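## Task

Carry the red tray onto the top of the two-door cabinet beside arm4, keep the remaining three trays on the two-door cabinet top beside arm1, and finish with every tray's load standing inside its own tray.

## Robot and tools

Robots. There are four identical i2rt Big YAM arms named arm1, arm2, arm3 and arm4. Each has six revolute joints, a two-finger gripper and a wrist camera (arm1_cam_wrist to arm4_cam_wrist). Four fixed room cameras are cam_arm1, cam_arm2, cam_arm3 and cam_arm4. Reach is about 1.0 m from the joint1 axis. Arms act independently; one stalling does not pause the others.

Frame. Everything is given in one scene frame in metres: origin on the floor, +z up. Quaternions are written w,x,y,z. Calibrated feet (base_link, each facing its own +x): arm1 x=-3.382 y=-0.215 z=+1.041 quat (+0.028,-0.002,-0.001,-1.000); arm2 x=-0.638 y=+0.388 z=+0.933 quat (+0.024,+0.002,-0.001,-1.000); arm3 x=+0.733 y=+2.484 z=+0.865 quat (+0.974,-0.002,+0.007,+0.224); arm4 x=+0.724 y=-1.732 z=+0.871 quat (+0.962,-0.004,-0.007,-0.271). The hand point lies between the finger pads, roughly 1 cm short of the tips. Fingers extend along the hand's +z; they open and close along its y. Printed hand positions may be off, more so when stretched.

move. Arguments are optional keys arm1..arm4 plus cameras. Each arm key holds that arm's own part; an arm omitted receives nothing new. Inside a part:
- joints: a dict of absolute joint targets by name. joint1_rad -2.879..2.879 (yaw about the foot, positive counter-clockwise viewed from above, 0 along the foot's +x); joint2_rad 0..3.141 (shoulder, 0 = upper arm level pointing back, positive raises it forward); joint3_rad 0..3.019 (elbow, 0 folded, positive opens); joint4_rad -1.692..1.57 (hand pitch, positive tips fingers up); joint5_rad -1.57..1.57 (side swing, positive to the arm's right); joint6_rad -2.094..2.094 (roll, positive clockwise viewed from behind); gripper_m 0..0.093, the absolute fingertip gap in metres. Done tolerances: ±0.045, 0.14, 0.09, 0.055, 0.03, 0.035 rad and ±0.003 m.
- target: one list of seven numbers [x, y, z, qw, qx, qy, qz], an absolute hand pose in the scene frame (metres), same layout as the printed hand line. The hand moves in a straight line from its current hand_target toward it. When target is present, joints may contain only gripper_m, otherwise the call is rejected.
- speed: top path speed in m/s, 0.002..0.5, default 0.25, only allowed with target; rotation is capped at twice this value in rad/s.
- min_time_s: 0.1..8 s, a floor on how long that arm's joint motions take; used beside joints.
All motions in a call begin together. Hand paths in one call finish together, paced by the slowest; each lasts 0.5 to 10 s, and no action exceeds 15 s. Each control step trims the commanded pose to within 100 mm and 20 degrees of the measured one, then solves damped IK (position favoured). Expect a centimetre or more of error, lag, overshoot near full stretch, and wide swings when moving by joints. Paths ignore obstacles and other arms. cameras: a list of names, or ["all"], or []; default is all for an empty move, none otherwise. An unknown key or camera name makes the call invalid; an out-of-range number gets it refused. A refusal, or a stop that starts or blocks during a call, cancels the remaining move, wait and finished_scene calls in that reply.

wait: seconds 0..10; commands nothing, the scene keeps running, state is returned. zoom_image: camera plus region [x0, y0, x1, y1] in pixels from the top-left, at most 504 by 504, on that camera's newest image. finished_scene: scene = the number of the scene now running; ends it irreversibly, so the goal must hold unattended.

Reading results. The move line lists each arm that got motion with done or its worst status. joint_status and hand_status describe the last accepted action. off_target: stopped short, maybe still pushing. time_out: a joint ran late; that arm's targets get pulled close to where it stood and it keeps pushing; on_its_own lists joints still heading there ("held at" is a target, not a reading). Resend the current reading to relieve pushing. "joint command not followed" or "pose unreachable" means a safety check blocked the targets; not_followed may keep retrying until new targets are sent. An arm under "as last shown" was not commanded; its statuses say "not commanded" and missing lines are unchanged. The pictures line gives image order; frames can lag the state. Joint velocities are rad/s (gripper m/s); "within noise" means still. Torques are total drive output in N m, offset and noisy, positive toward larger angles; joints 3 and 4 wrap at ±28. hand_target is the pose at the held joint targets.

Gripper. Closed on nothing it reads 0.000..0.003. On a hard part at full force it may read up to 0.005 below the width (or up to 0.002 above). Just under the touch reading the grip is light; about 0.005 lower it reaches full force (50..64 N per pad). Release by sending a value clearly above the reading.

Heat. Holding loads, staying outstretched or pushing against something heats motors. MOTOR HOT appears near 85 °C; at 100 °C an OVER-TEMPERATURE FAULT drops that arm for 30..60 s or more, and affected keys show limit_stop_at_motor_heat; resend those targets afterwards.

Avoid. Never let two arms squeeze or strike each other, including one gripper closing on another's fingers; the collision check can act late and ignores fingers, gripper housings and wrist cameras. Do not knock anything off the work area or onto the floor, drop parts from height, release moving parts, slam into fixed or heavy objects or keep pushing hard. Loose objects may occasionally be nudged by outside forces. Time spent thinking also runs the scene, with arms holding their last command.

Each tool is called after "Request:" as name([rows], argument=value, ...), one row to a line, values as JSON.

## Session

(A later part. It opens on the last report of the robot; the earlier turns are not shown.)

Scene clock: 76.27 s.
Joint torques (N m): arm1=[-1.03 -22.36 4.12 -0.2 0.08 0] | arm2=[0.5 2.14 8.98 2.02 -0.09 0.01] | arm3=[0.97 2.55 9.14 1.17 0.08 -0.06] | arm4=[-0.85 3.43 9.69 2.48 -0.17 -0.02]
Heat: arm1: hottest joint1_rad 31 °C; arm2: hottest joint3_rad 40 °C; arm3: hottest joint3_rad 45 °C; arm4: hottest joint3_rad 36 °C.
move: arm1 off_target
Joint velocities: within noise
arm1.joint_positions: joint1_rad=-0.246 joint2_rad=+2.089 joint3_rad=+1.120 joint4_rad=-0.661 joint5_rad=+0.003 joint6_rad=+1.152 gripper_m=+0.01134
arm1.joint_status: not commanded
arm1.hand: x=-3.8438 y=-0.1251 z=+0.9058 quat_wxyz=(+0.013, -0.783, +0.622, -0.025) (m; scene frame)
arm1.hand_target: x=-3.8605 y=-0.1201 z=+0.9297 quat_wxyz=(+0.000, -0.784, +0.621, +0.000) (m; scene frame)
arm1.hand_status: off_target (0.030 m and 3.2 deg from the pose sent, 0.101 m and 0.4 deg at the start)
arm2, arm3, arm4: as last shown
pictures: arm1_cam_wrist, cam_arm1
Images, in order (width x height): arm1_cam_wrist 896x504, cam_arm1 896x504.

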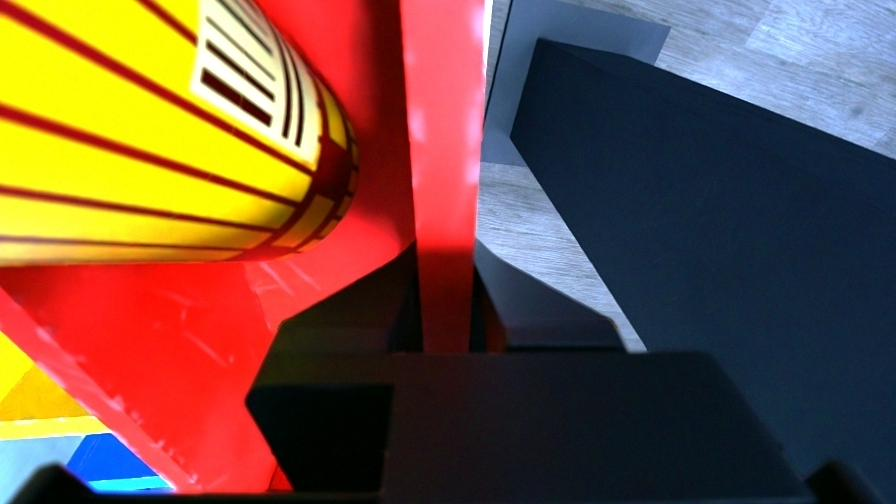

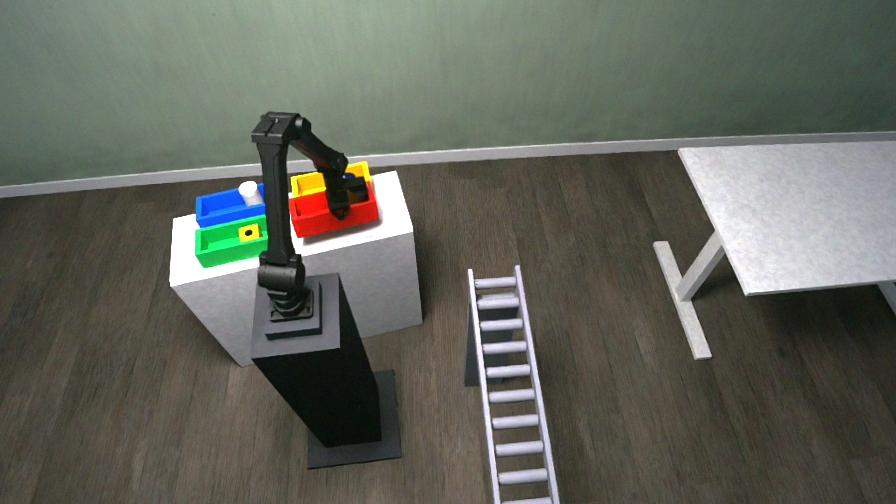

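Request:
move(arm1={"target":[-3.84,-0.1,1.13,0,0.784,-0.621,0],"speed":0.15})

Request:
move(arm1={"target":[-3.55,0.27,1.13,0,0.15,-0.9887,0],"speed":0.15}, cameras=["arm1_cam_wrist","cam_arm1"])

Request:
move(arm1={"target":[-3.29,0.36,1.10,0,0.021,-1.0,0],"speed":0.15}, cameras=["arm1_cam_wrist","cam_arm1"])

Request:
zoom_image(camera="cam_arm1", region=[400, 200, 600, 420])

Scene clock: 84.43 s.
Joint torques (N m): arm1=[-2.02 -19.02 10.41 -0.4 0.13 -0.06] | arm2=[0.44 2.2 9.09 2.09 -0.08 0] | arm3=[0.97 2.49 9.13 1.22 0.1 -0.05] | arm4=[-0.91 3.72 9.72 2.61 -0.12 -0.05]
Heat: arm1: hottest joint2_rad 32 °C; arm2: hottest joint3_rad 40 °C; arm3: hottest joint3_rad 45 °C; arm4: hottest joint3_rad 36 °C.
move: arm1 off_target
Joint velocities: within noise
arm1.joint_positions: joint1_rad=-0.288 joint2_rad=+1.707 joint3_rad=+1.154 joint4_rad=-1.124 joint5_rad=+0.003 joint6_rad=+1.109 gripper_m=+0.01134
arm1.joint_status: not commanded
arm1.hand: x=-3.8094 y=-0.1126 z=+1.0918 quat_wxyz=(+0.022, -0.783, +0.620, -0.046) (m; scene frame)
arm1.hand_target: x=-3.8374 y=-0.1005 z=+1.1308 quat_wxyz=(+0.000, -0.784, +0.621, +0.001) (m; scene frame)
arm1.hand_status: off_target (0.051 m and 5.8 deg from the pose sent, 0.226 m and 3.2 deg at the start)
arm2.joint_positions: joint1_rad=+0.421 joint2_rad=+0.644 joint3_rad=+1.571 joint4_rad=-1.256 joint5_rad=-0.052 joint6_rad=+0.497 gripper_m=+0.09396
arm2.joint_status: not commanded
arm2.hand: x=-0.8355 y=+0.2808 z=+1.5698 quat_wxyz=(-0.290, -0.814, -0.003, +0.504) (m; scene frame)
arm2.hand_target: x=-0.8318 y=+0.2827 z=+1.5786 quat_wxyz=(-0.294, -0.807, -0.003, +0.512) (m; scene frame)
arm2.hand_status: not commanded
arm3.joint_positions: joint1_rad=-0.423 joint2_rad=+0.637 joint3_rad=+1.333 joint4_rad=-1.526 joint5_rad=+0.222 joint6_rad=+0.654 gripper_m=+0.09396
arm3.joint_status: not commanded
arm3.hand: x=+0.9557 y=+2.4547 z=+1.3375 quat_wxyz=(-0.369, -0.322, -0.872, -0.018) (m; scene frame)
arm3.hand_target: x=+0.9552 y=+2.4547 z=+1.3503 quat_wxyz=(-0.382, -0.321, -0.866, -0.024) (m; scene frame)
arm3.hand_status: not commanded
arm4.joint_positions: joint1_rad=+0.000 joint2_rad=+0.635 joint3_rad=+1.447 joint4_rad=-1.142 joint5_rad=-0.230 joint6_rad=-0.553 gripper_m=+0.09396
arm4.joint_status: not commanded
arm4.hand: x=+0.9513 y=-1.8219 z=+1.4824 quat_wxyz=(-0.545, +0.070, -0.804, +0.228) (m; scene frame)
arm4.hand_target: x=+0.9479 y=-1.8198 z=+1.4930 quat_wxyz=(-0.552, +0.072, -0.797, +0.234) (m; scene frame)
arm4.hand_status: not commanded
pictures: none

Scene clock: 90.13 s.
Joint torques (N m): arm1=[-1.32 -18.49 11.02 -0.43 0.21 0.14] | arm2=[0.32 2.32 9.03 1.96 -0.06 -0.01] | arm3=[1.26 2.26 9.11 1.21 0.09 -0.06] | arm4=[-1.26 3.14 9.58 2.48 -0.09 -0.05]
Heat: arm1: hottest joint2_rad 32 °C; arm2: hottest joint3_rad 40 °C; arm3: hottest joint3_rad 45 °C; arm4: hottest joint3_rad 37 °C.
move: arm1 off_target
Joint velocities: within noise
arm1.joint_positions: joint1_rad=-1.287 joint2_rad=+1.777 joint3_rad=+1.277 joint4_rad=-1.158 joint5_rad=+0.001 joint6_rad=+1.592 gripper_m=+0.01134
arm1.joint_status: not commanded
arm1.hand: x=-3.5414 y=+0.2377 z=+1.0975 quat_wxyz=(+0.006, -0.159, +0.986, -0.043) (m; scene frame)
arm1.hand_target: x=-3.5492 y=+0.2676 z=+1.1310 quat_wxyz=(+0.000, -0.150, +0.989, +0.000) (m; scene frame)
arm1.hand_status: off_target (0.047 m and 5.1 deg from the pose sent, 0.464 m and 86.1 deg at the start)
arm2, arm3, arm4: as last shown
pictures: arm1_cam_wrist, cam_arm1
Images, in order (width x height): arm1_cam_wrist 896x504, cam_arm1 896x504.

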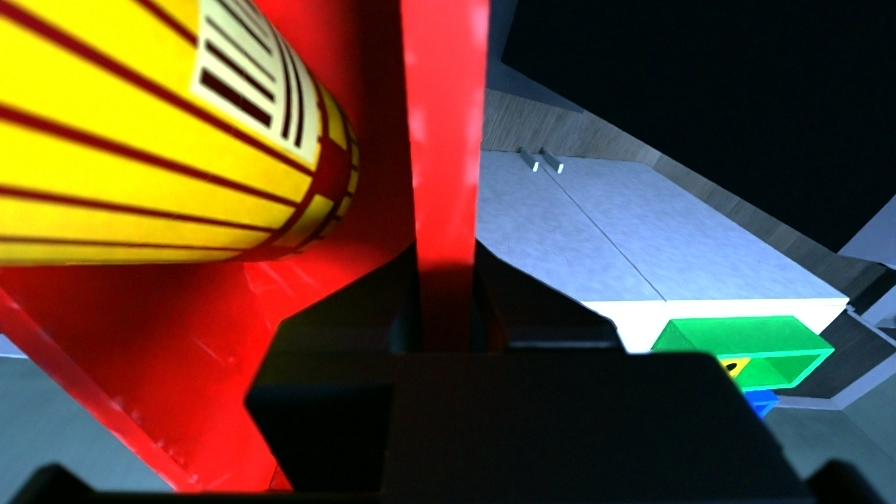

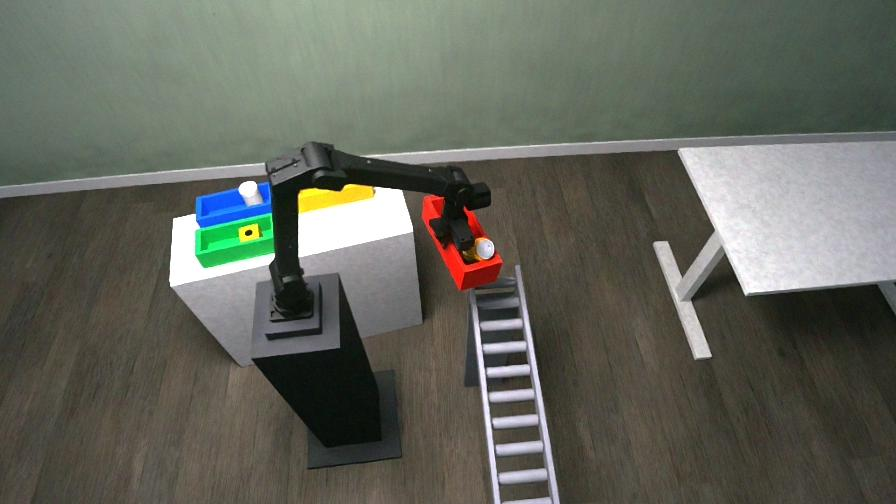

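Scene clock: 92.77 s.
Joint torques (N m): arm1=[-0.85 -22.12 11.04 -0.35 0.12 -0.05] | arm2=[0.38 2.2 8.99 2 -0.07 -0.01] | arm3=[1.08 2.37 9.2 1.2 0.07 -0.07] | arm4=[-0.5 3.43 9.84 2.33 -0.14 -0.01]
Heat: arm1: hottest joint2_rad 32 °C; arm2: hottest joint3_rad 40 °C; arm3: hottest joint3_rad 45 °C; arm4: hottest joint3_rad 37 °C.
move: arm1 off_target
Joint velocities: within noise
arm1.joint_positions: joint1_rad=-1.783 joint2_rad=+1.974 joint3_rad=+1.482 joint4_rad=-1.169 joint5_rad=+0.004 joint6_rad=+1.382 gripper_m=+0.01134
arm1.joint_status: not commanded
arm1.hand: x=-3.2959 y=+0.3260 z=+1.0641 quat_wxyz=(-0.008, -0.017, +0.999, -0.046) (m; scene frame)
arm1.hand_target: x=-3.2905 y=+0.3571 z=+1.1011 quat_wxyz=(+0.000, -0.021, +1.000, +0.000) (m; scene frame)
arm1.hand_status: off_target (0.050 m and 5.3 deg from the pose sent, 0.279 m and 16.7 deg at the start)
arm2, arm3, arm4: as last shown
pictures: arm1_cam_wrist, cam_arm1
Images, in order (width x height): arm1_cam_wrist 896x504, cam_arm1 896x504.

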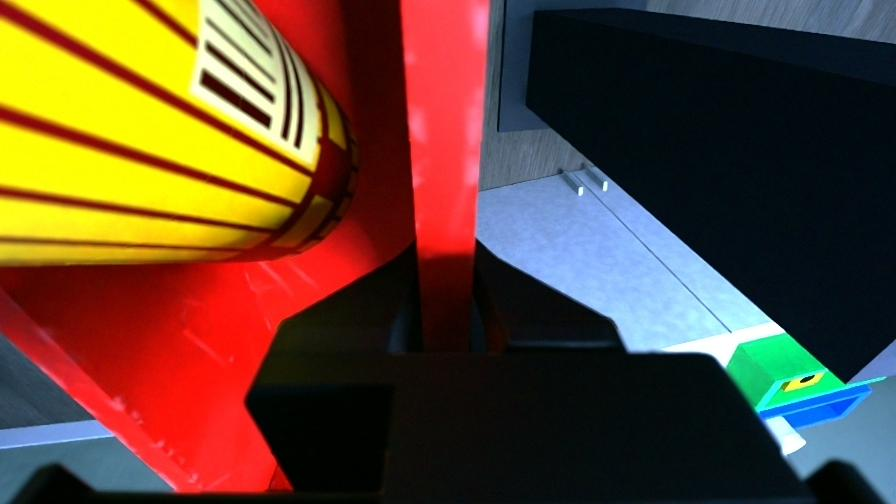

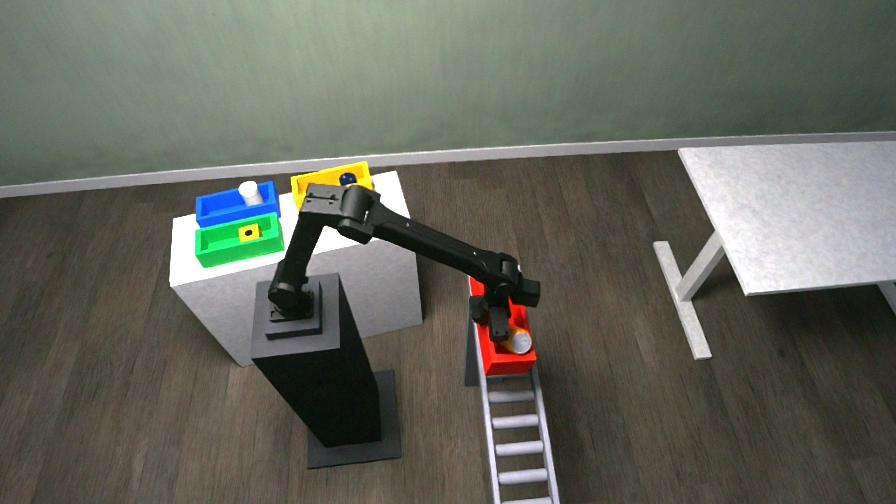

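Scaled by 2.291 from the camera's 896x504 image, which has a finer 1280x720 frame.

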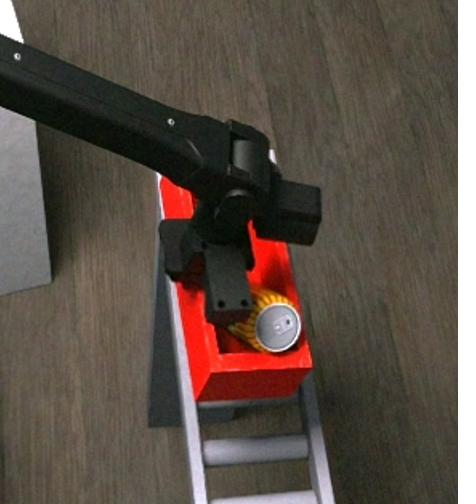

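Request:
move(arm1={"target":[-3.29,0.362,1.0,0,0.018,-1.0,0],"speed":0.1})

Request:
move(arm1={"target":[-3.29,0.362,0.955,0,0.018,-1.0,0],"speed":0.08}, cameras=["arm1_cam_wrist","cam_arm1"])

Request:
zoom_image(camera="cam_arm1", region=[400, 200, 600, 420])

Scene clock: 99.47 s.
Joint torques (N m): arm1=[-1.08 -23.18 6.35 0.42 0.12 0.02] | arm2=[0.67 2.2 8.99 1.99 -0.06 0.01] | arm3=[1.2 2.67 9.13 1.2 0.09 -0.06] | arm4=[-0.91 3.84 9.62 2.22 -0.14 -0.04]
Heat: arm1: hottest joint3_rad 33 °C; arm2: hottest joint3_rad 40 °C; arm3: hottest joint3_rad 45 °C; arm4: hottest joint3_rad 37 °C.
move: arm1 off_target
Joint velocities: within noise
arm1.joint_positions: joint1_rad=-1.783 joint2_rad=+2.120 joint3_rad=+1.469 joint4_rad=-0.978 joint5_rad=+0.004 joint6_rad=+1.382 gripper_m=+0.01134
arm1.joint_status: not commanded
arm1.hand: x=-3.2934 y=+0.3447 z=+0.9780 quat_wxyz=(-0.005, -0.017, +0.999, -0.030) (m; scene frame)
arm1.hand_target: x=-3.2902 y=+0.3614 z=+1.0003 quat_wxyz=(+0.000, -0.018, +1.000, +0.000) (m; scene frame)
arm1.hand_status: off_target (0.028 m and 3.5 deg from the pose sent, 0.074 m and 5.3 deg at the start)
arm2, arm3, arm4: as last shown
pictures: none

Scene clock: 100.80 s.
Joint torques (N m): arm1=[-0.91 -23.88 5.71 0.42 0.21 0.04] | arm2=[0.67 2.43 9.06 1.95 -0.07 0] | arm3=[1.14 2.61 9.17 1.22 0.08 -0.06] | arm4=[-0.79 4.6 9.69 2.4 -0.12 -0.03]
Heat: arm1: hottest joint3_rad 33 °C; arm2: hottest joint3_rad 40 °C; arm3: hottest joint3_rad 45 °C; arm4: hottest joint3_rad 37 °C.
move: arm1 off_target
Joint velocities: within noise
arm1.joint_positions: joint1_rad=-1.783 joint2_rad=+2.191 joint3_rad=+1.454 joint4_rad=-0.891 joint5_rad=+0.001 joint6_rad=+1.382 gripper_m=+0.01134
arm1.joint_status: not commanded
arm1.hand: x=-3.2941 y=+0.3440 z=+0.9340 quat_wxyz=(-0.006, -0.017, +0.999, -0.029) (m; scene frame)
arm1.hand_target: x=-3.2902 y=+0.3614 z=+0.9552 quat_wxyz=(+0.000, -0.018, +1.000, +0.000) (m; scene frame)
arm1.hand_status: off_target (0.028 m and 3.4 deg from the pose sent, 0.029 m and 3.6 deg at the start)
arm2, arm3, arm4: as last shown
pictures: arm1_cam_wrist, cam_arm1
Images, in order (width x height): arm1_cam_wrist 896x504, cam_arm1 896x504.

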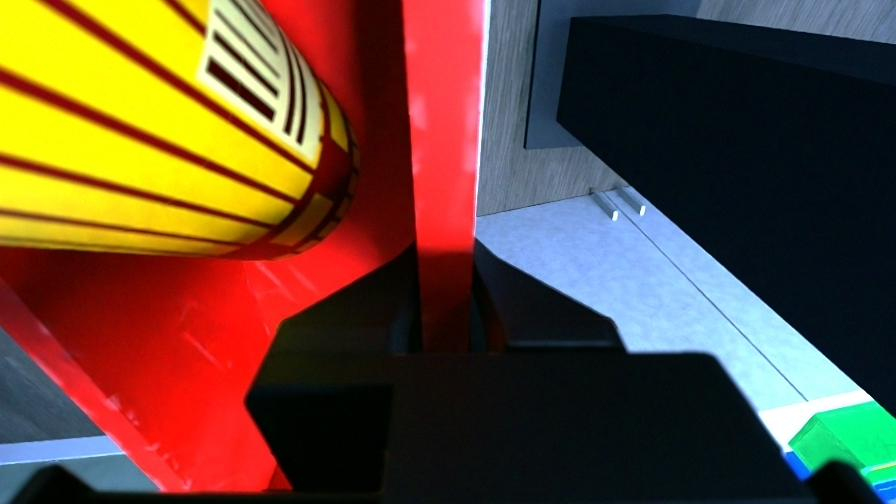

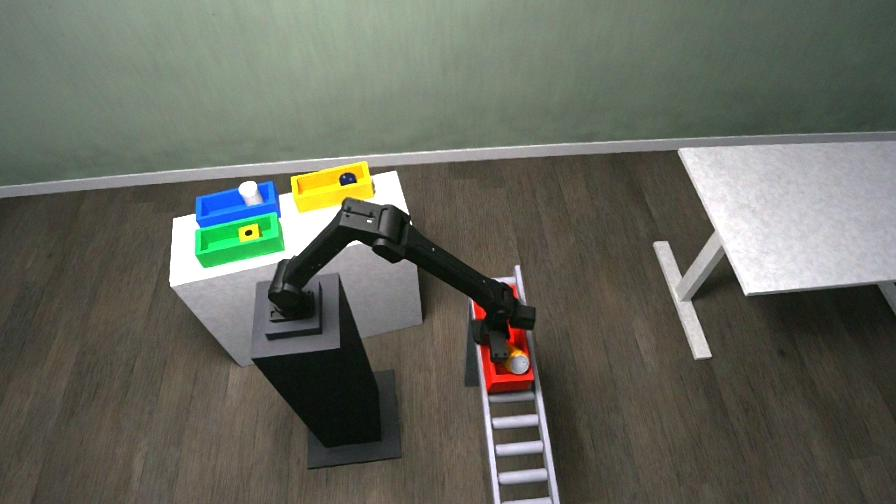

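Scaled by 2.291 from the camera's 896x504 image, which has a finer 1280x720 frame.

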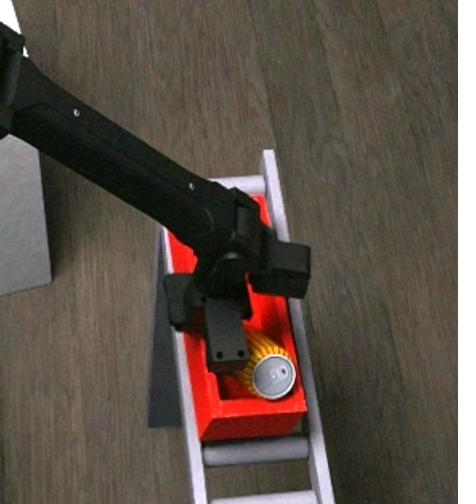

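Request:
move(arm1={"target":[-3.28,0.37,0.94,0,0.018,-1.0,0],"speed":0.06}, cameras=["cam_arm1"])

Request:
zoom_image(camera="cam_arm1", region=[400, 200, 600, 420])

Scene clock: 105.13 s.
Joint torques (N m): arm1=[-1.73 -21.3 8.03 0.42 0.25 -0.05] | arm2=[0.62 2.26 9.02 2 -0.06 0.01] | arm3=[0.73 2.43 9.14 1.24 0.07 -0.05] | arm4=[-0.73 3.37 9.73 2.32 -0.14 -0.01]
Heat: arm1: hottest joint2_rad 33 °C; arm2: hottest joint3_rad 40 °C; arm3: hottest joint3_rad 46 °C; arm4: hottest joint3_rad 37 °C.
move: arm1 off_target
Joint velocities: within noise
arm1.joint_positions: joint1_rad=-1.788 joint2_rad=+2.202 joint3_rad=+1.454 joint4_rad=-0.881 joint5_rad=+0.001 joint6_rad=+1.375 gripper_m=+0.01134
arm1.joint_status: not commanded
arm1.hand: x=-3.2914 y=+0.3435 z=+0.9278 quat_wxyz=(-0.007, -0.017, +0.999, -0.030) (m; scene frame)
arm1.hand_target: x=-3.2800 y=+0.3688 z=+0.9410 quat_wxyz=(+0.000, -0.018, +1.000, +0.000) (m; scene frame)
arm1.hand_status: off_target (0.031 m and 3.5 deg from the pose sent, 0.030 m and 3.4 deg at the start)
arm2, arm3, arm4: as last shown
pictures: cam_arm1
Images, in order (width x height): cam_arm1 896x504.

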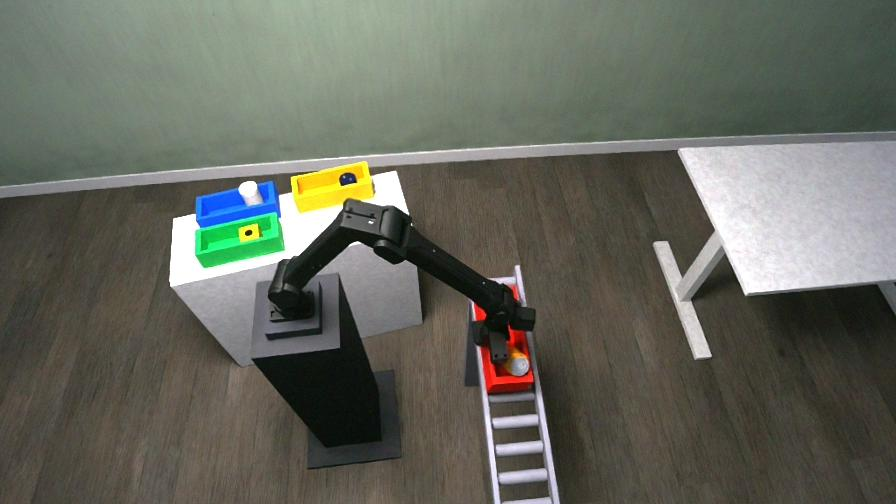

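Scaled by 2.291 from the camera's 896x504 image, which has a finer 1280x720 frame.

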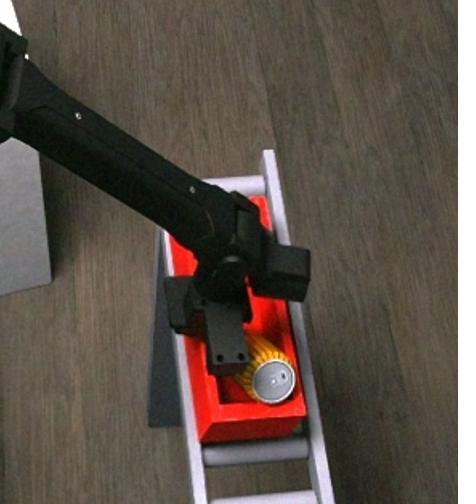

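Request:
move(arm1={"target":[-3.28,0.39,0.985,0,0.018,-1.0,0],"speed":0.08})

Request:
move(arm1={"target":[-3.28,0.383,0.935,0,0.018,-1.0,0],"speed":0.08}, cameras=["cam_arm1"])

Request:
zoom_image(camera="cam_arm1", region=[400, 200, 600, 420])

Scene clock: 109.67 s.
Joint torques (N m): arm1=[-1.38 -25.17 9.47 -0.43 0.24 0.01] | arm2=[0.67 2.02 8.96 2.02 -0.06 0] | arm3=[1.03 2.55 9.14 1.2 0.08 -0.06] | arm4=[-1.08 3.72 9.74 2.47 -0.08 -0.04]
Heat: arm1: hottest joint2_rad 33 °C; arm2: hottest joint3_rad 41 °C; arm3: hottest joint3_rad 46 °C; arm4: hottest joint3_rad 37 °C.
move: arm1 off_target
Joint velocities: within noise
arm1.joint_positions: joint1_rad=-1.788 joint2_rad=+2.205 joint3_rad=+1.522 joint4_rad=-0.981 joint5_rad=+0.001 joint6_rad=+1.374 gripper_m=+0.01134
arm1.joint_status: not commanded
arm1.hand: x=-3.2900 y=+0.3520 z=+0.9467 quat_wxyz=(-0.010, -0.018, +0.999, -0.047) (m; scene frame)
arm1.hand_target: x=-3.2804 y=+0.3874 z=+0.9864 quat_wxyz=(+0.000, -0.018, +1.000, +0.000) (m; scene frame)
arm1.hand_status: off_target (0.055 m and 5.5 deg from the pose sent, 0.075 m and 3.5 deg at the start)
arm2, arm3, arm4: as last shown
pictures: none

Scene clock: 110.97 s.
Joint torques (N m): arm1=[-1.26 -22.89 6.94 0.47 0.16 -0.02] | arm2=[0.73 2.08 8.99 2.04 -0.07 -0.01] | arm3=[1.38 2.37 9.14 1.18 0.09 -0.05] | arm4=[-0.85 4.01 9.57 2.35 -0.13 -0.03]
Heat: arm1: hottest joint2_rad 33 °C; arm2: hottest joint3_rad 41 °C; arm3: hottest joint3_rad 46 °C; arm4: hottest joint3_rad 37 °C.
move: arm1 off_target
Joint velocities: within noise
arm1.joint_positions: joint1_rad=-1.790 joint2_rad=+2.246 joint3_rad=+1.522 joint4_rad=-0.898 joint5_rad=+0.002 joint6_rad=+1.374 gripper_m=+0.01134
arm1.joint_status: not commanded
arm1.hand: x=-3.2870 y=+0.3623 z=+0.9221 quat_wxyz=(-0.006, -0.017, +0.999, -0.026) (m; scene frame)
arm1.hand_target: x=-3.2800 y=+0.3824 z=+0.9357 quat_wxyz=(+0.000, -0.018, +1.000, +0.000) (m; scene frame)
arm1.hand_status: off_target (0.025 m and 3.1 deg from the pose sent, 0.035 m and 5.5 deg at the start)
arm2, arm3, arm4: as last shown
pictures: cam_arm1
Images, in order (width x height): cam_arm1 896x504.

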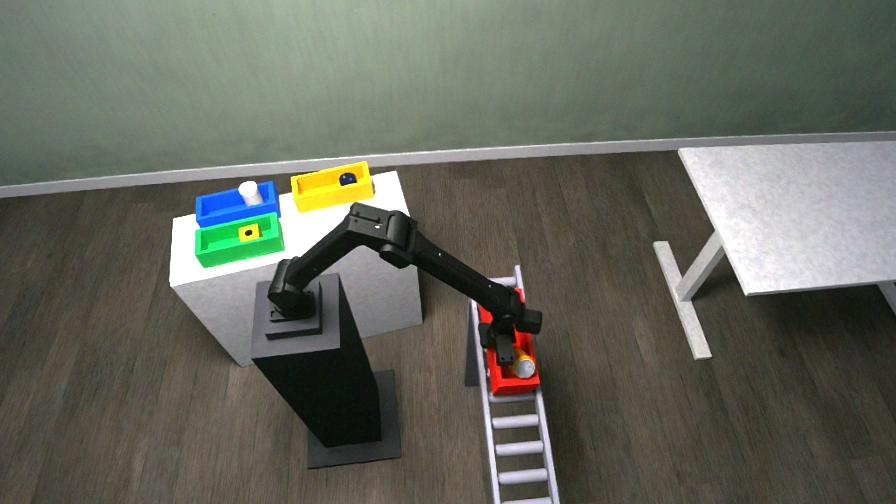

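Scaled by 2.291 from the camera's 896x504 image, which has a finer 1280x720 frame.

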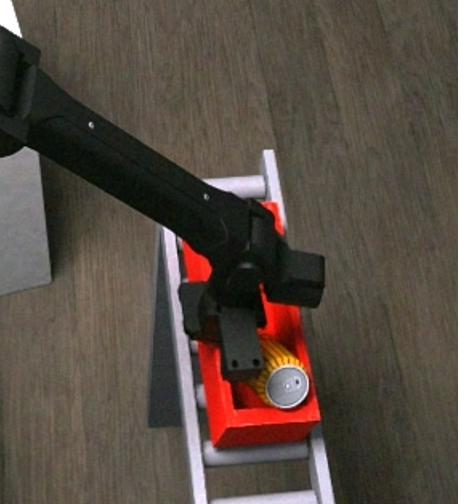

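Request:
move(arm1={"target":[-3.275,0.364,0.935,0,0.018,-1.0,0],"speed":0.06})

Request:
move(arm1={"target":[-3.275,0.36,0.915,0,0.018,-1.0,0],"speed":0.06}, cameras=["cam_arm1","arm1_cam_wrist"])

Request:
zoom_image(camera="cam_arm1", region=[400, 200, 600, 420])

Scene clock: 115.03 s.
Joint torques (N m): arm1=[-1.55 -24.82 4.41 0.01 0.32 -0.04] | arm2=[0.44 2.37 8.98 1.99 -0.07 -0.02] | arm3=[1.08 2.55 9.16 1.2 0.09 -0.04] | arm4=[-0.56 3.96 9.72 2.39 -0.14 -0.03]
Heat: arm1: hottest joint2_rad 33 °C; arm2: hottest joint3_rad 41 °C; arm3: hottest joint3_rad 46 °C; arm4: hottest joint3_rad 37 °C.
move: arm1 off_target
Joint velocities: within noise
arm1.joint_positions: joint1_rad=-1.799 joint2_rad=+2.238 joint3_rad=+1.488 joint4_rad=-0.850 joint5_rad=-0.001 joint6_rad=+1.363 gripper_m=+0.01134
arm1.joint_status: not commanded
arm1.hand: x=-3.2829 y=+0.3584 z=+0.9167 quat_wxyz=(-0.005, -0.018, +1.000, -0.015) (m; scene frame)
arm1.hand_target: x=-3.2752 y=+0.3638 z=+0.9346 quat_wxyz=(+0.000, -0.018, +1.000, +0.000) (m; scene frame)
arm1.hand_status: off_target (0.021 m and 1.8 deg from the pose sent, 0.018 m and 3.1 deg at the start)
arm2.joint_positions: joint1_rad=+0.421 joint2_rad=+0.644 joint3_rad=+1.571 joint4_rad=-1.256 joint5_rad=-0.052 joint6_rad=+0.497 gripper_m=+0.09396
arm2.joint_status: not commanded
arm2.hand: x=-0.8355 y=+0.2808 z=+1.5698 quat_wxyz=(-0.290, -0.814, -0.003, +0.504) (m; scene frame)
arm2.hand_target: x=-0.8318 y=+0.2827 z=+1.5786 quat_wxyz=(-0.294, -0.807, -0.003, +0.512) (m; scene frame)
arm2.hand_status: not commanded
arm3.joint_positions: joint1_rad=-0.423 joint2_rad=+0.637 joint3_rad=+1.333 joint4_rad=-1.526 joint5_rad=+0.222 joint6_rad=+0.654 gripper_m=+0.09396
arm3.joint_status: not commanded
arm3.hand: x=+0.9557 y=+2.4547 z=+1.3375 quat_wxyz=(-0.369, -0.322, -0.872, -0.018) (m; scene frame)
arm3.hand_target: x=+0.9552 y=+2.4547 z=+1.3503 quat_wxyz=(-0.382, -0.321, -0.866, -0.024) (m; scene frame)
arm3.hand_status: not commanded
arm4.joint_positions: joint1_rad=+0.000 joint2_rad=+0.635 joint3_rad=+1.447 joint4_rad=-1.142 joint5_rad=-0.230 joint6_rad=-0.553 gripper_m=+0.09396
arm4.joint_status: not commanded
arm4.hand: x=+0.9513 y=-1.8219 z=+1.4824 quat_wxyz=(-0.545, +0.070, -0.804, +0.228) (m; scene frame)
arm4.hand_target: x=+0.9479 y=-1.8198 z=+1.4930 quat_wxyz=(-0.552, +0.072, -0.797, +0.234) (m; scene frame)
arm4.hand_status: not commanded
pictures: none

Scene clock: 116.00 s.
Joint torques (N m): arm1=[-1.2 -22.36 4.33 0.46 0.33 -0.01] | arm2=[0.67 2.32 9.05 2.03 -0.07 -0.01] | arm3=[1.08 2.49 9.14 1.18 0.08 -0.06] | arm4=[-0.91 3.84 9.65 2.37 -0.16 -0.05]
Heat: arm1: hottest joint2_rad 33 °C; arm2: hottest joint3_rad 41 °C; arm3: hottest joint3_rad 46 °C; arm4: hottest joint3_rad 37 °C.
move: arm1 done
Joint velocities: within noise
arm1.joint_positions: joint1_rad=-1.805 joint2_rad=+2.237 joint3_rad=+1.474 joint4_rad=-0.819 joint5_rad=-0.001 joint6_rad=+1.360 gripper_m=+0.01134
arm1.joint_status: not commanded
arm1.hand: x=-3.2793 y=+0.3583 z=+0.9132 quat_wxyz=(-0.004, -0.016, +1.000, -0.007) (m; scene frame)
arm1.hand_target: x=-3.2750 y=+0.3599 z=+0.9149 quat_wxyz=(+0.000, -0.018, +1.000, +0.000) (m; scene frame)
arm1.hand_status: done (0.005 m and 0.9 deg from the pose sent, 0.008 m and 1.8 deg at the start)
arm2, arm3, arm4: as last shown
pictures: arm1_cam_wrist, cam_arm1
Images, in order (width x height): arm1_cam_wrist 896x504, cam_arm1 896x504.

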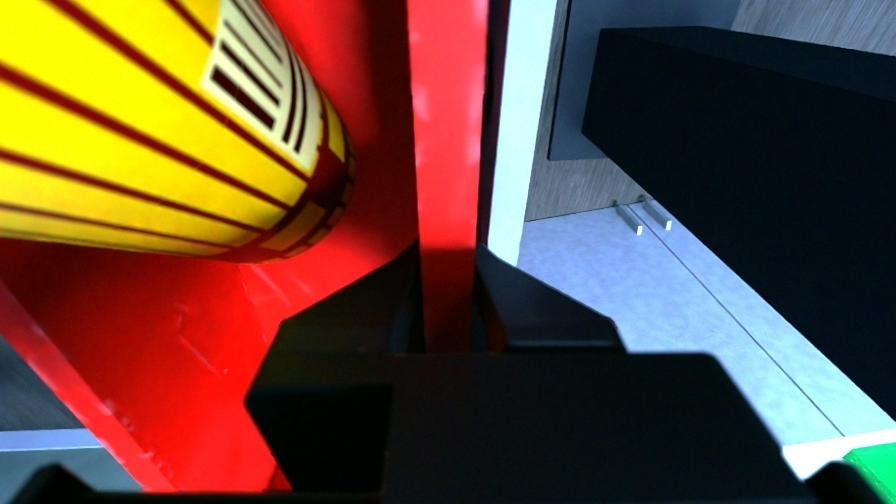

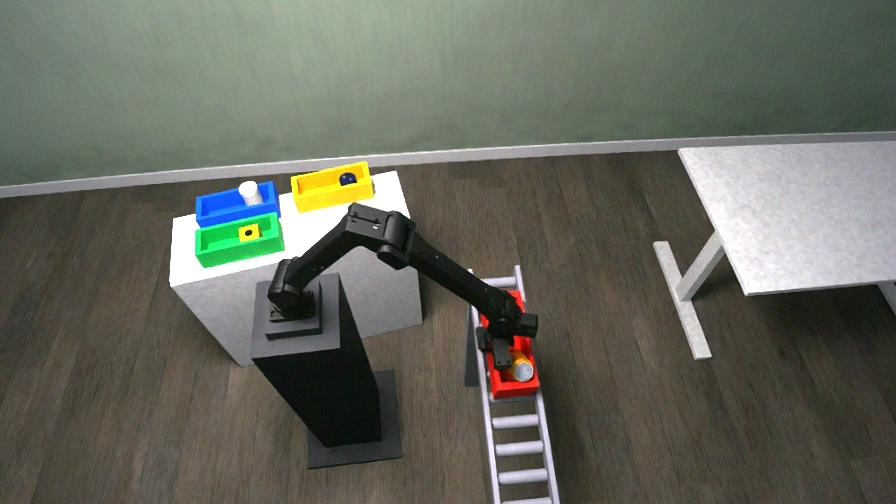

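Scaled by 2.291 from the camera's 896x504 image, which has a finer 1280x720 frame.

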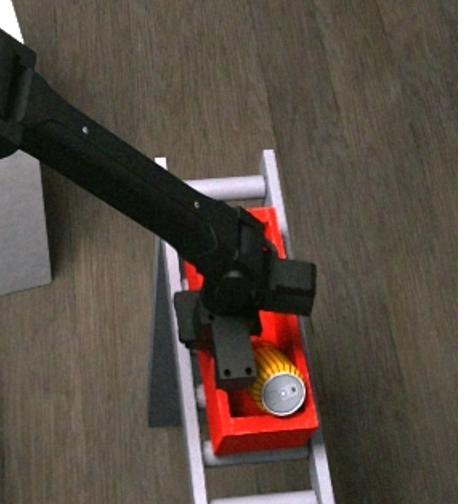

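Request:
move(arm1={"target":[-3.275,0.352,0.917,0,0.018,-1.0,0],"speed":0.06})

Request:
move(arm1={"joints":{"gripper_m":0.04}})

Request:
move(arm1={"target":[-3.275,0.35,1.1,0,0.018,-1.0,0],"speed":0.25}, arm2={"target":[-1.0,0.35,1.4,0,1,0,0]}, cameras=["cam_arm1","arm1_cam_wrist","cam_arm2"])

Request:
zoom_image(camera="cam_arm1", region=[400, 200, 600, 420])

Scene clock: 120.83 s.
Joint torques (N m): arm1=[-1.49 -23 3.86 -0.16 0.37 -0.02] | arm2=[0.44 2.55 9.03 1.96 -0.07 0.01] | arm3=[0.79 2.67 9.2 1.18 0.1 -0.06] | arm4=[-0.62 3.72 9.76 2.3 -0.11 -0.07]
Heat: arm1: hottest joint2_rad 33 °C; arm2: hottest joint3_rad 41 °C; arm3: hottest joint3_rad 46 °C; arm4: hottest joint3_rad 37 °C.
move: arm1 done
Joint velocities: within noise
arm1.joint_positions: joint1_rad=-1.805 joint2_rad=+2.229 joint3_rad=+1.451 joint4_rad=-0.791 joint5_rad=-0.002 joint6_rad=+1.358 gripper_m=+0.01134
arm1.joint_status: not commanded
arm1.hand: x=-3.2800 y=+0.3557 z=+0.9114 quat_wxyz=(-0.003, -0.017, +1.000, +0.000) (m; scene frame)
arm1.hand_target: x=-3.2751 y=+0.3521 z=+0.9169 quat_wxyz=(+0.000, -0.018, +1.000, +0.000) (m; scene frame)
arm1.hand_status: done (0.008 m and 0.4 deg from the pose sent, 0.009 m and 0.9 deg at the start)
arm2, arm3, arm4: as last shown
pictures: none

Scene clock: 121.47 s.
Joint torques (N m): arm1=[-1.44 -22.89 4.31 -0.18 0.2 -0.02] | arm2=[0.56 2.49 9.03 2.07 -0.08 -0.01] | arm3=[1.08 2.67 9.14 1.21 0.08 -0.08] | arm4=[-0.38 3.9 9.57 2.44 -0.12 -0.02]
Heat: arm1: hottest joint2_rad 33 °C; arm2: hottest joint3_rad 41 °C; arm3: hottest joint3_rad 46 °C; arm4: hottest joint3_rad 37 °C.
move: arm1 done
Joint velocities: within noise
arm1.joint_positions: joint1_rad=-1.805 joint2_rad=+2.229 joint3_rad=+1.443 joint4_rad=-0.791 joint5_rad=+0.001 joint6_rad=+1.358 gripper_m=+0.03980
arm1.joint_status: all done
arm1.hand: x=-3.2802 y=+0.3516 z=+0.9094 quat_wxyz=(-0.002, -0.017, +1.000, -0.004) (m; scene frame)
arm1.hand_target: x=-3.2751 y=+0.3520 z=+0.9169 quat_wxyz=(+0.000, -0.018, +1.000, +0.000) (m; scene frame)
arm1.hand_status: not commanded
arm2, arm3, arm4: as last shown
pictures: none

Scene clock: 124.80 s.
Joint torques (N m): arm1=[-0.85 -21.01 9.06 -0.44 -0.02 -0.02] | arm2=[0.38 -5.83 9.33 0.59 0.02 -0.08] | arm3=[0.85 2.55 9.14 1.18 0.07 -0.06] | arm4=[-0.62 3.25 9.7 2.17 -0.15 -0.06]
Heat: arm1: hottest joint2_rad 33 °C; arm2: hottest joint3_rad 41 °C; arm3: hottest joint3_rad 46 °C; arm4: hottest joint3_rad 37 °C.
move: arm1 off_target; arm2 off_target
Joint velocities: within noise
arm1.joint_positions: joint1_rad=-1.812 joint2_rad=+1.951 joint3_rad=+1.493 joint4_rad=-1.156 joint5_rad=+0.006 joint6_rad=+1.359 gripper_m=+0.03987
arm1.joint_status: not commanded
arm1.hand: x=-3.2779 y=+0.3327 z=+1.0790 quat_wxyz=(-0.003, -0.013, +1.000, -0.023) (m; scene frame)
arm1.hand_target: x=-3.2752 y=+0.3491 z=+1.1003 quat_wxyz=(+0.000, -0.018, +1.000, +0.000) (m; scene frame)
arm1.hand_status: off_target (0.027 m and 2.8 deg from the pose sent, 0.191 m and 0.5 deg at the start)
arm2.joint_positions: joint1_rad=+0.063 joint2_rad=+1.163 joint3_rad=+1.691 joint4_rad=-1.685 joint5_rad=-0.005 joint6_rad=+0.131 gripper_m=+0.09396
arm2.joint_status: not commanded
arm2.hand: x=-1.0007 y=+0.3483 z=+1.4020 quat_wxyz=(-0.029, -0.979, +0.009, +0.202) (m; scene frame)
arm2.hand_target: x=-1.0002 y=+0.3499 z=+1.3994 quat_wxyz=(-0.024, -0.981, +0.003, +0.194) (m; scene frame)
arm2.hand_status: off_target (0.003 m and 23.6 deg from the pose sent, 0.246 m and 71.1 deg at the start; pose on its path clipped on 36 of 100 steps; a joint's target at an end of its range on 66 of 100 steps)
arm3, arm4: as last shown
pictures: arm1_cam_wrist, cam_arm1, cam_arm2
Images, in order (width x height): arm1_cam_wrist 896x504, cam_arm1 896x504, cam_arm2 896x504.

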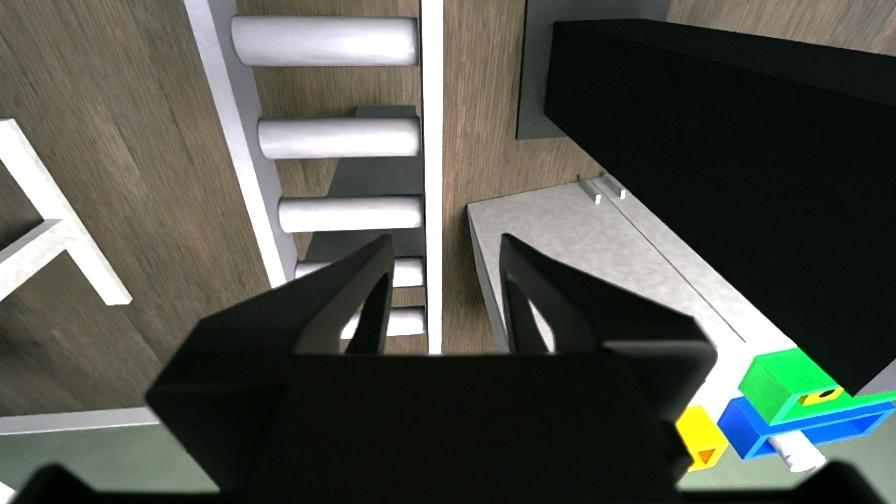

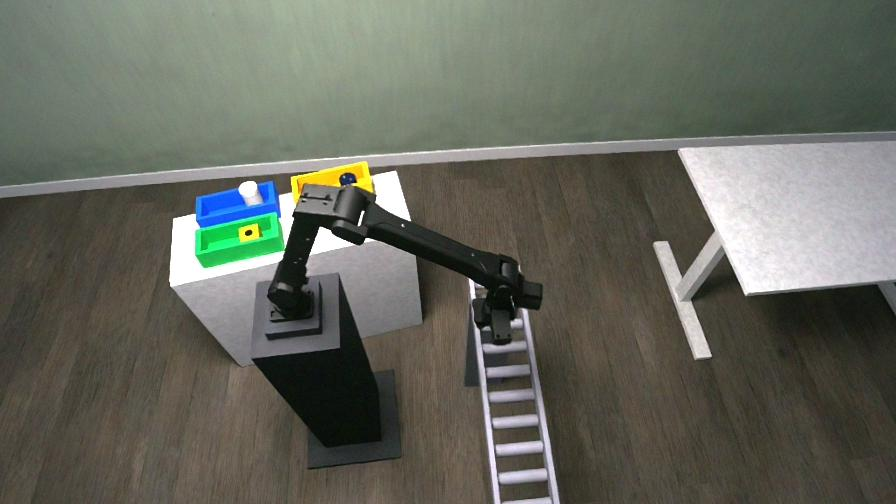

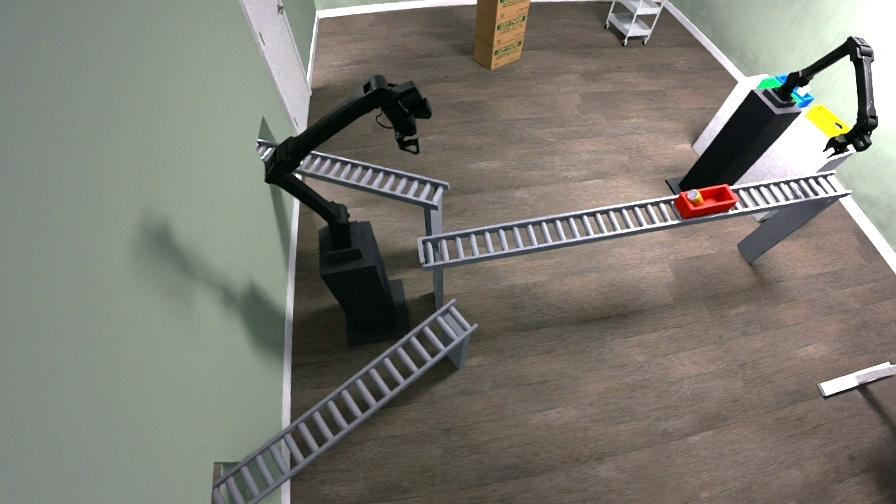

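Scaled by 2.291 from the camera's 896x504 image, which has a finer 1280x720 frame.

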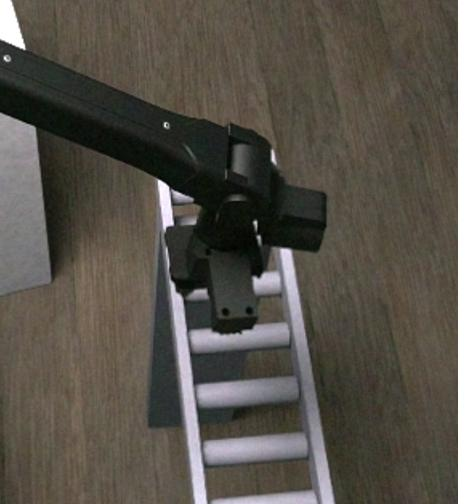

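Request:
move(arm1={"target":[-3.4,0.1,1.2,0,0.018,-1.0,0]}, arm2={"target":[-1.07,0.425,0.95,0,1,0.0,0],"joints":{"gripper_m":0.05}}, cameras=["arm2_cam_wrist","cam_arm2"])

Request:
zoom_image(camera="cam_arm2", region=[380, 170, 560, 290])

Scene clock: 135.47 s.
Joint torques (N m): arm1=[-0.09 -8.76 6.28 -0.36 0.05 0.19] | arm2=[-0.38 -11.52 8.38 0.81 0.04 -0.1] | arm3=[1.03 2.26 9.2 1.22 0.11 -0.05] | arm4=[-0.67 3.84 9.81 2.26 -0.14 -0.02]
Heat: arm1: hottest joint3_rad 34 °C; arm2: hottest joint3_rad 41 °C; arm3: hottest joint3_rad 46 °C; arm4: hottest joint3_rad 38 °C.
move: arm1 done; arm2 done
Joint velocities: within noise
arm1.joint_positions: joint1_rad=-1.575 joint2_rad=+1.201 joint3_rad=+0.934 joint4_rad=-1.297 joint5_rad=+0.005 joint6_rad=+1.585 gripper_m=+0.03987
arm1.joint_status: not commanded
arm1.hand: x=-3.3968 y=+0.1038 z=+1.1997 quat_wxyz=(+0.000, -0.019, +1.000, +0.003) (m; scene frame)
arm1.hand_target: x=-3.4000 y=+0.1000 z=+1.1999 quat_wxyz=(+0.000, -0.018, +1.000, +0.000) (m; scene frame)
arm1.hand_status: done (0.005 m and 0.3 deg from the pose sent, 0.289 m and 2.8 deg at the start)
arm2.joint_positions: joint1_rad=-0.122 joint2_rad=+1.667 joint3_rad=+1.010 joint4_rad=-0.925 joint5_rad=+0.000 joint6_rad=-0.067 gripper_m=+0.05008
arm2.joint_status: all done
arm2.hand: x=-1.0623 y=+0.4198 z=+0.9508 quat_wxyz=(-0.002, -1.000, +0.004, -0.007) (m; scene frame)
arm2.hand_target: x=-1.0698 y=+0.4249 z=+0.9501 quat_wxyz=(+0.000, -1.000, +0.000, +0.000) (m; scene frame)
arm2.hand_status: done (0.009 m and 0.9 deg from the pose sent, 0.464 m and 23.5 deg at the start)
arm3, arm4: as last shown
pictures: arm2_cam_wrist, cam_arm2
Images, in order (width x height): arm2_cam_wrist 896x504, cam_arm2 896x504.

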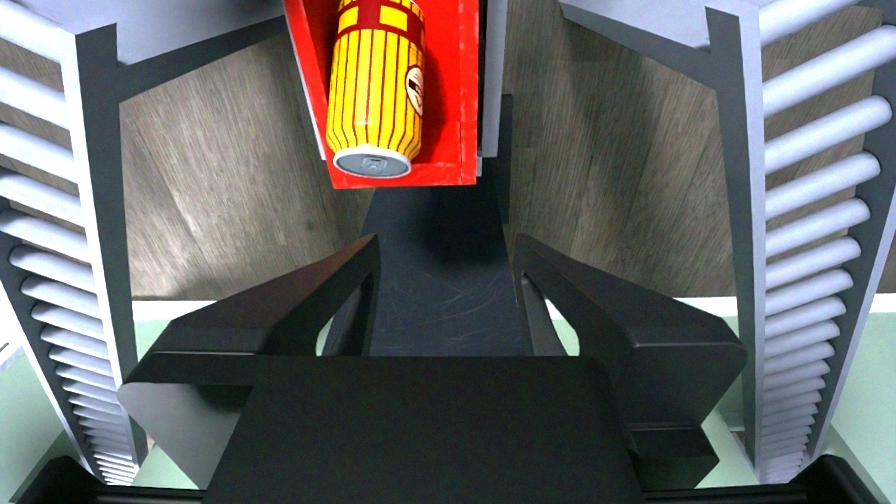

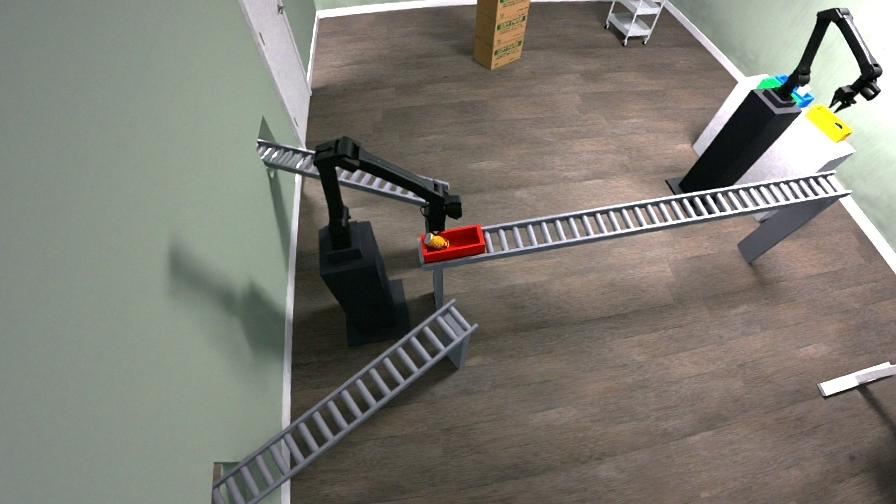

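Scaled by 2.800 from the camera's 896x504 image, which has a finer 1280x720 frame.

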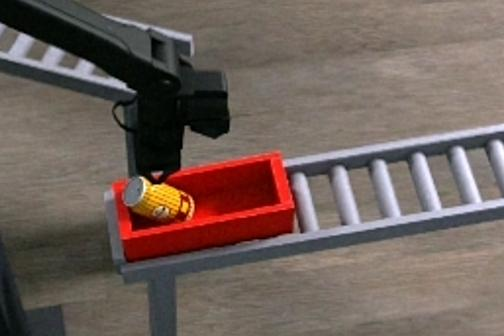

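Request:
move(arm2={"target":[-1.068,0.44,0.80,0,1,-0.01,0],"speed":0.15}, cameras=["arm2_cam_wrist"])

Scene clock: 141.20 s.
Joint torques (N m): arm1=[-0.21 -8.76 6.31 -0.34 0.05 0.15] | arm2=[-0.38 -12.63 4.94 0.8 0.04 -0.11] | arm3=[1.03 2.67 9.1 1.22 0.09 -0.04] | arm4=[-0.73 3.96 9.69 2.19 -0.15 0]
Heat: arm1: hottest joint3_rad 34 °C; arm2: hottest joint3_rad 41 °C; arm3: hottest joint3_rad 46 °C; arm4: hottest joint3_rad 38 °C.
move: arm2 done
Joint velocities: within noise
arm1, arm3, arm4: as last shown
arm1.joint_positions: joint1_rad=-1.575 joint2_rad=+1.201 joint3_rad=+0.934 joint4_rad=-1.297 joint5_rad=+0.005 joint6_rad=+1.586 gripper_m=+0.03987
arm1.hand_target: x=-3.3999 y=+0.1000 z=+1.1999 quat_wxyz=(+0.000, -0.018, +1.000, +0.000) (m; scene frame)
arm2.joint_positions: joint1_rad=-0.157 joint2_rad=+1.982 joint3_rad=+0.950 joint4_rad=-0.537 joint5_rad=+0.000 joint6_rad=-0.083 gripper_m=+0.05008
arm2.joint_status: not commanded
arm2.hand: x=-1.0668 y=+0.4349 z=+0.8057 quat_wxyz=(-0.001, -1.000, +0.013, -0.001) (m; scene frame)
arm2.hand_target: x=-1.0678 y=+0.4399 z=+0.8001 quat_wxyz=(+0.000, -1.000, +0.010, +0.000) (m; scene frame)
arm2.hand_status: done (0.008 m and 0.4 deg from the pose sent, 0.152 m and 1.1 deg at the start)
pictures: arm2_cam_wrist
Images, in order (width x height): arm2_cam_wrist 896x504.

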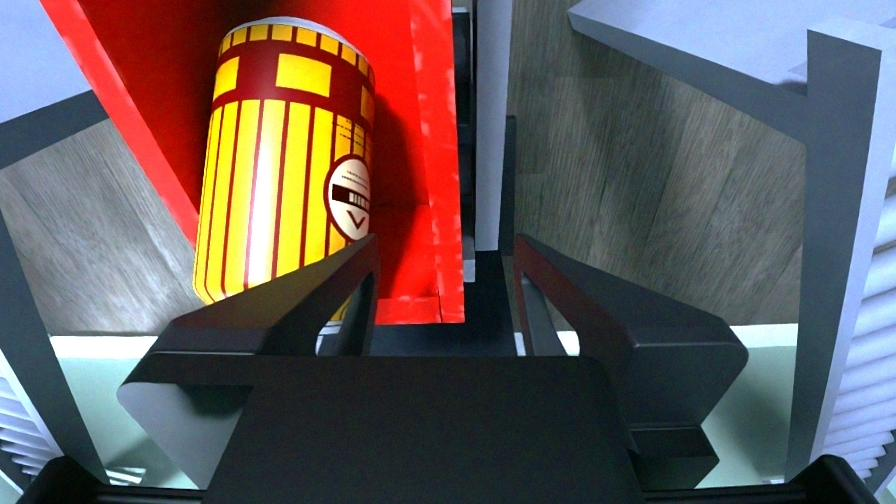

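Request:
move(arm2={"joints":{"gripper_m":0.032}})

Request:
move(arm2={"target":[-1.069,0.437,0.732,0,1,-0.01,0],"speed":0.08}, cameras=["arm2_cam_wrist"])

Scene clock: 144.73 s.
Joint torques (N m): arm1=[-0.03 -8.94 6.3 -0.34 0.05 0.15] | arm2=[-0.44 -12.45 4.98 0.8 0.02 -0.1] | arm3=[1.14 2.43 9.13 1.24 0.08 -0.05] | arm4=[-1.2 3.55 9.74 2.43 -0.14 0.03]
Heat: arm1: hottest joint3_rad 34 °C; arm2: hottest joint3_rad 41 °C; arm3: hottest joint3_rad 46 °C; arm4: hottest joint3_rad 38 °C.
move: arm2 done
Joint velocities: within noise
arm1, arm3, arm4: as last shown
arm2.joint_positions: joint1_rad=-0.157 joint2_rad=+1.982 joint3_rad=+0.950 joint4_rad=-0.537 joint5_rad=+0.000 joint6_rad=-0.083 gripper_m=+0.03219
arm2.joint_status: all done
arm2.hand: x=-1.0668 y=+0.4349 z=+0.8057 quat_wxyz=(-0.001, -1.000, +0.013, -0.001) (m; scene frame)
arm2.hand_target: x=-1.0678 y=+0.4399 z=+0.8001 quat_wxyz=(+0.000, -1.000, +0.010, +0.000) (m; scene frame)
arm2.hand_status: not commanded
pictures: none

Scene clock: 146.33 s.
Joint torques (N m): arm1=[-0.44 -8.94 6.37 -0.32 0.05 0.17] | arm2=[0.26 -12.81 4.79 0.75 -0.07 -0.04] | arm3=[1.2 2.2 9.14 1.18 0.09 -0.07] | arm4=[-0.91 3.84 9.63 2.32 -0.15 -0.01]
Heat: arm1: hottest joint3_rad 34 °C; arm2: hottest joint3_rad 41 °C; arm3: hottest joint3_rad 46 °C; arm4: hottest joint3_rad 38 °C.
move: arm2 done
Joint velocities: within noise
arm1: as last shown
arm2.joint_positions: joint1_rad=-0.158 joint2_rad=+2.153 joint3_rad=+0.962 joint4_rad=-0.387 joint5_rad=+0.002 joint6_rad=-0.083 gripper_m=+0.03208
arm2.joint_status: not commanded
arm2.hand: x=-1.0614 y=+0.4350 z=+0.7378 quat_wxyz=(+0.000, -1.000, +0.013, -0.005) (m; scene frame)
arm2.hand_target: x=-1.0688 y=+0.4371 z=+0.7322 quat_wxyz=(+0.000, -1.000, +0.010, +0.000) (m; scene frame)
arm2.hand_status: done (0.010 m and 0.7 deg from the pose sent, 0.074 m and 0.4 deg at the start)
arm3.joint_positions: joint1_rad=-0.423 joint2_rad=+0.637 joint3_rad=+1.333 joint4_rad=-1.526 joint5_rad=+0.222 joint6_rad=+0.654 gripper_m=+0.09396
arm3.joint_status: not commanded
arm3.hand: x=+0.9557 y=+2.4547 z=+1.3375 quat_wxyz=(-0.369, -0.322, -0.872, -0.018) (m; scene frame)
arm3.hand_target: x=+0.9552 y=+2.4547 z=+1.3503 quat_wxyz=(-0.382, -0.321, -0.866, -0.024) (m; scene frame)
arm3.hand_status: not commanded
arm4.joint_positions: joint1_rad=+0.000 joint2_rad=+0.635 joint3_rad=+1.447 joint4_rad=-1.142 joint5_rad=-0.230 joint6_rad=-0.553 gripper_m=+0.09396
arm4.joint_status: not commanded
arm4.hand: x=+0.9513 y=-1.8219 z=+1.4824 quat_wxyz=(-0.545, +0.070, -0.804, +0.228) (m; scene frame)
arm4.hand_target: x=+0.9479 y=-1.8198 z=+1.4930 quat_wxyz=(-0.552, +0.072, -0.797, +0.234) (m; scene frame)
arm4.hand_status: not commanded
pictures: arm2_cam_wrist
Images, in order (width x height): arm2_cam_wrist 896x504.

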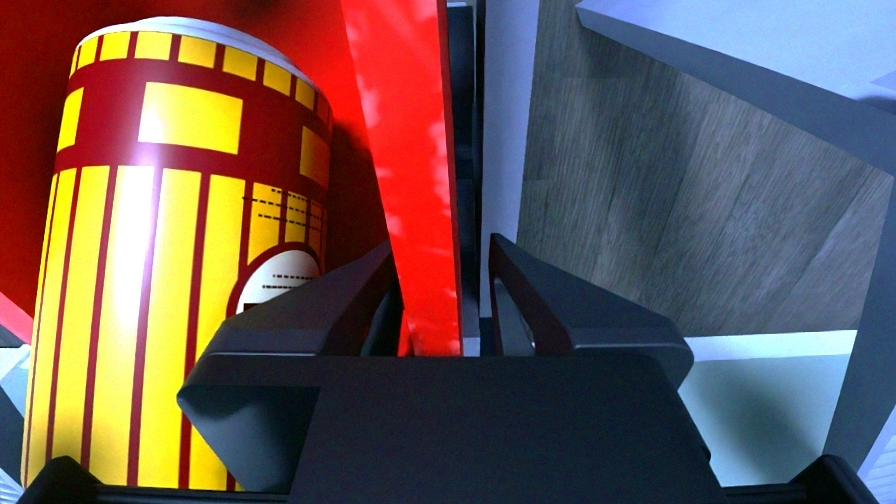

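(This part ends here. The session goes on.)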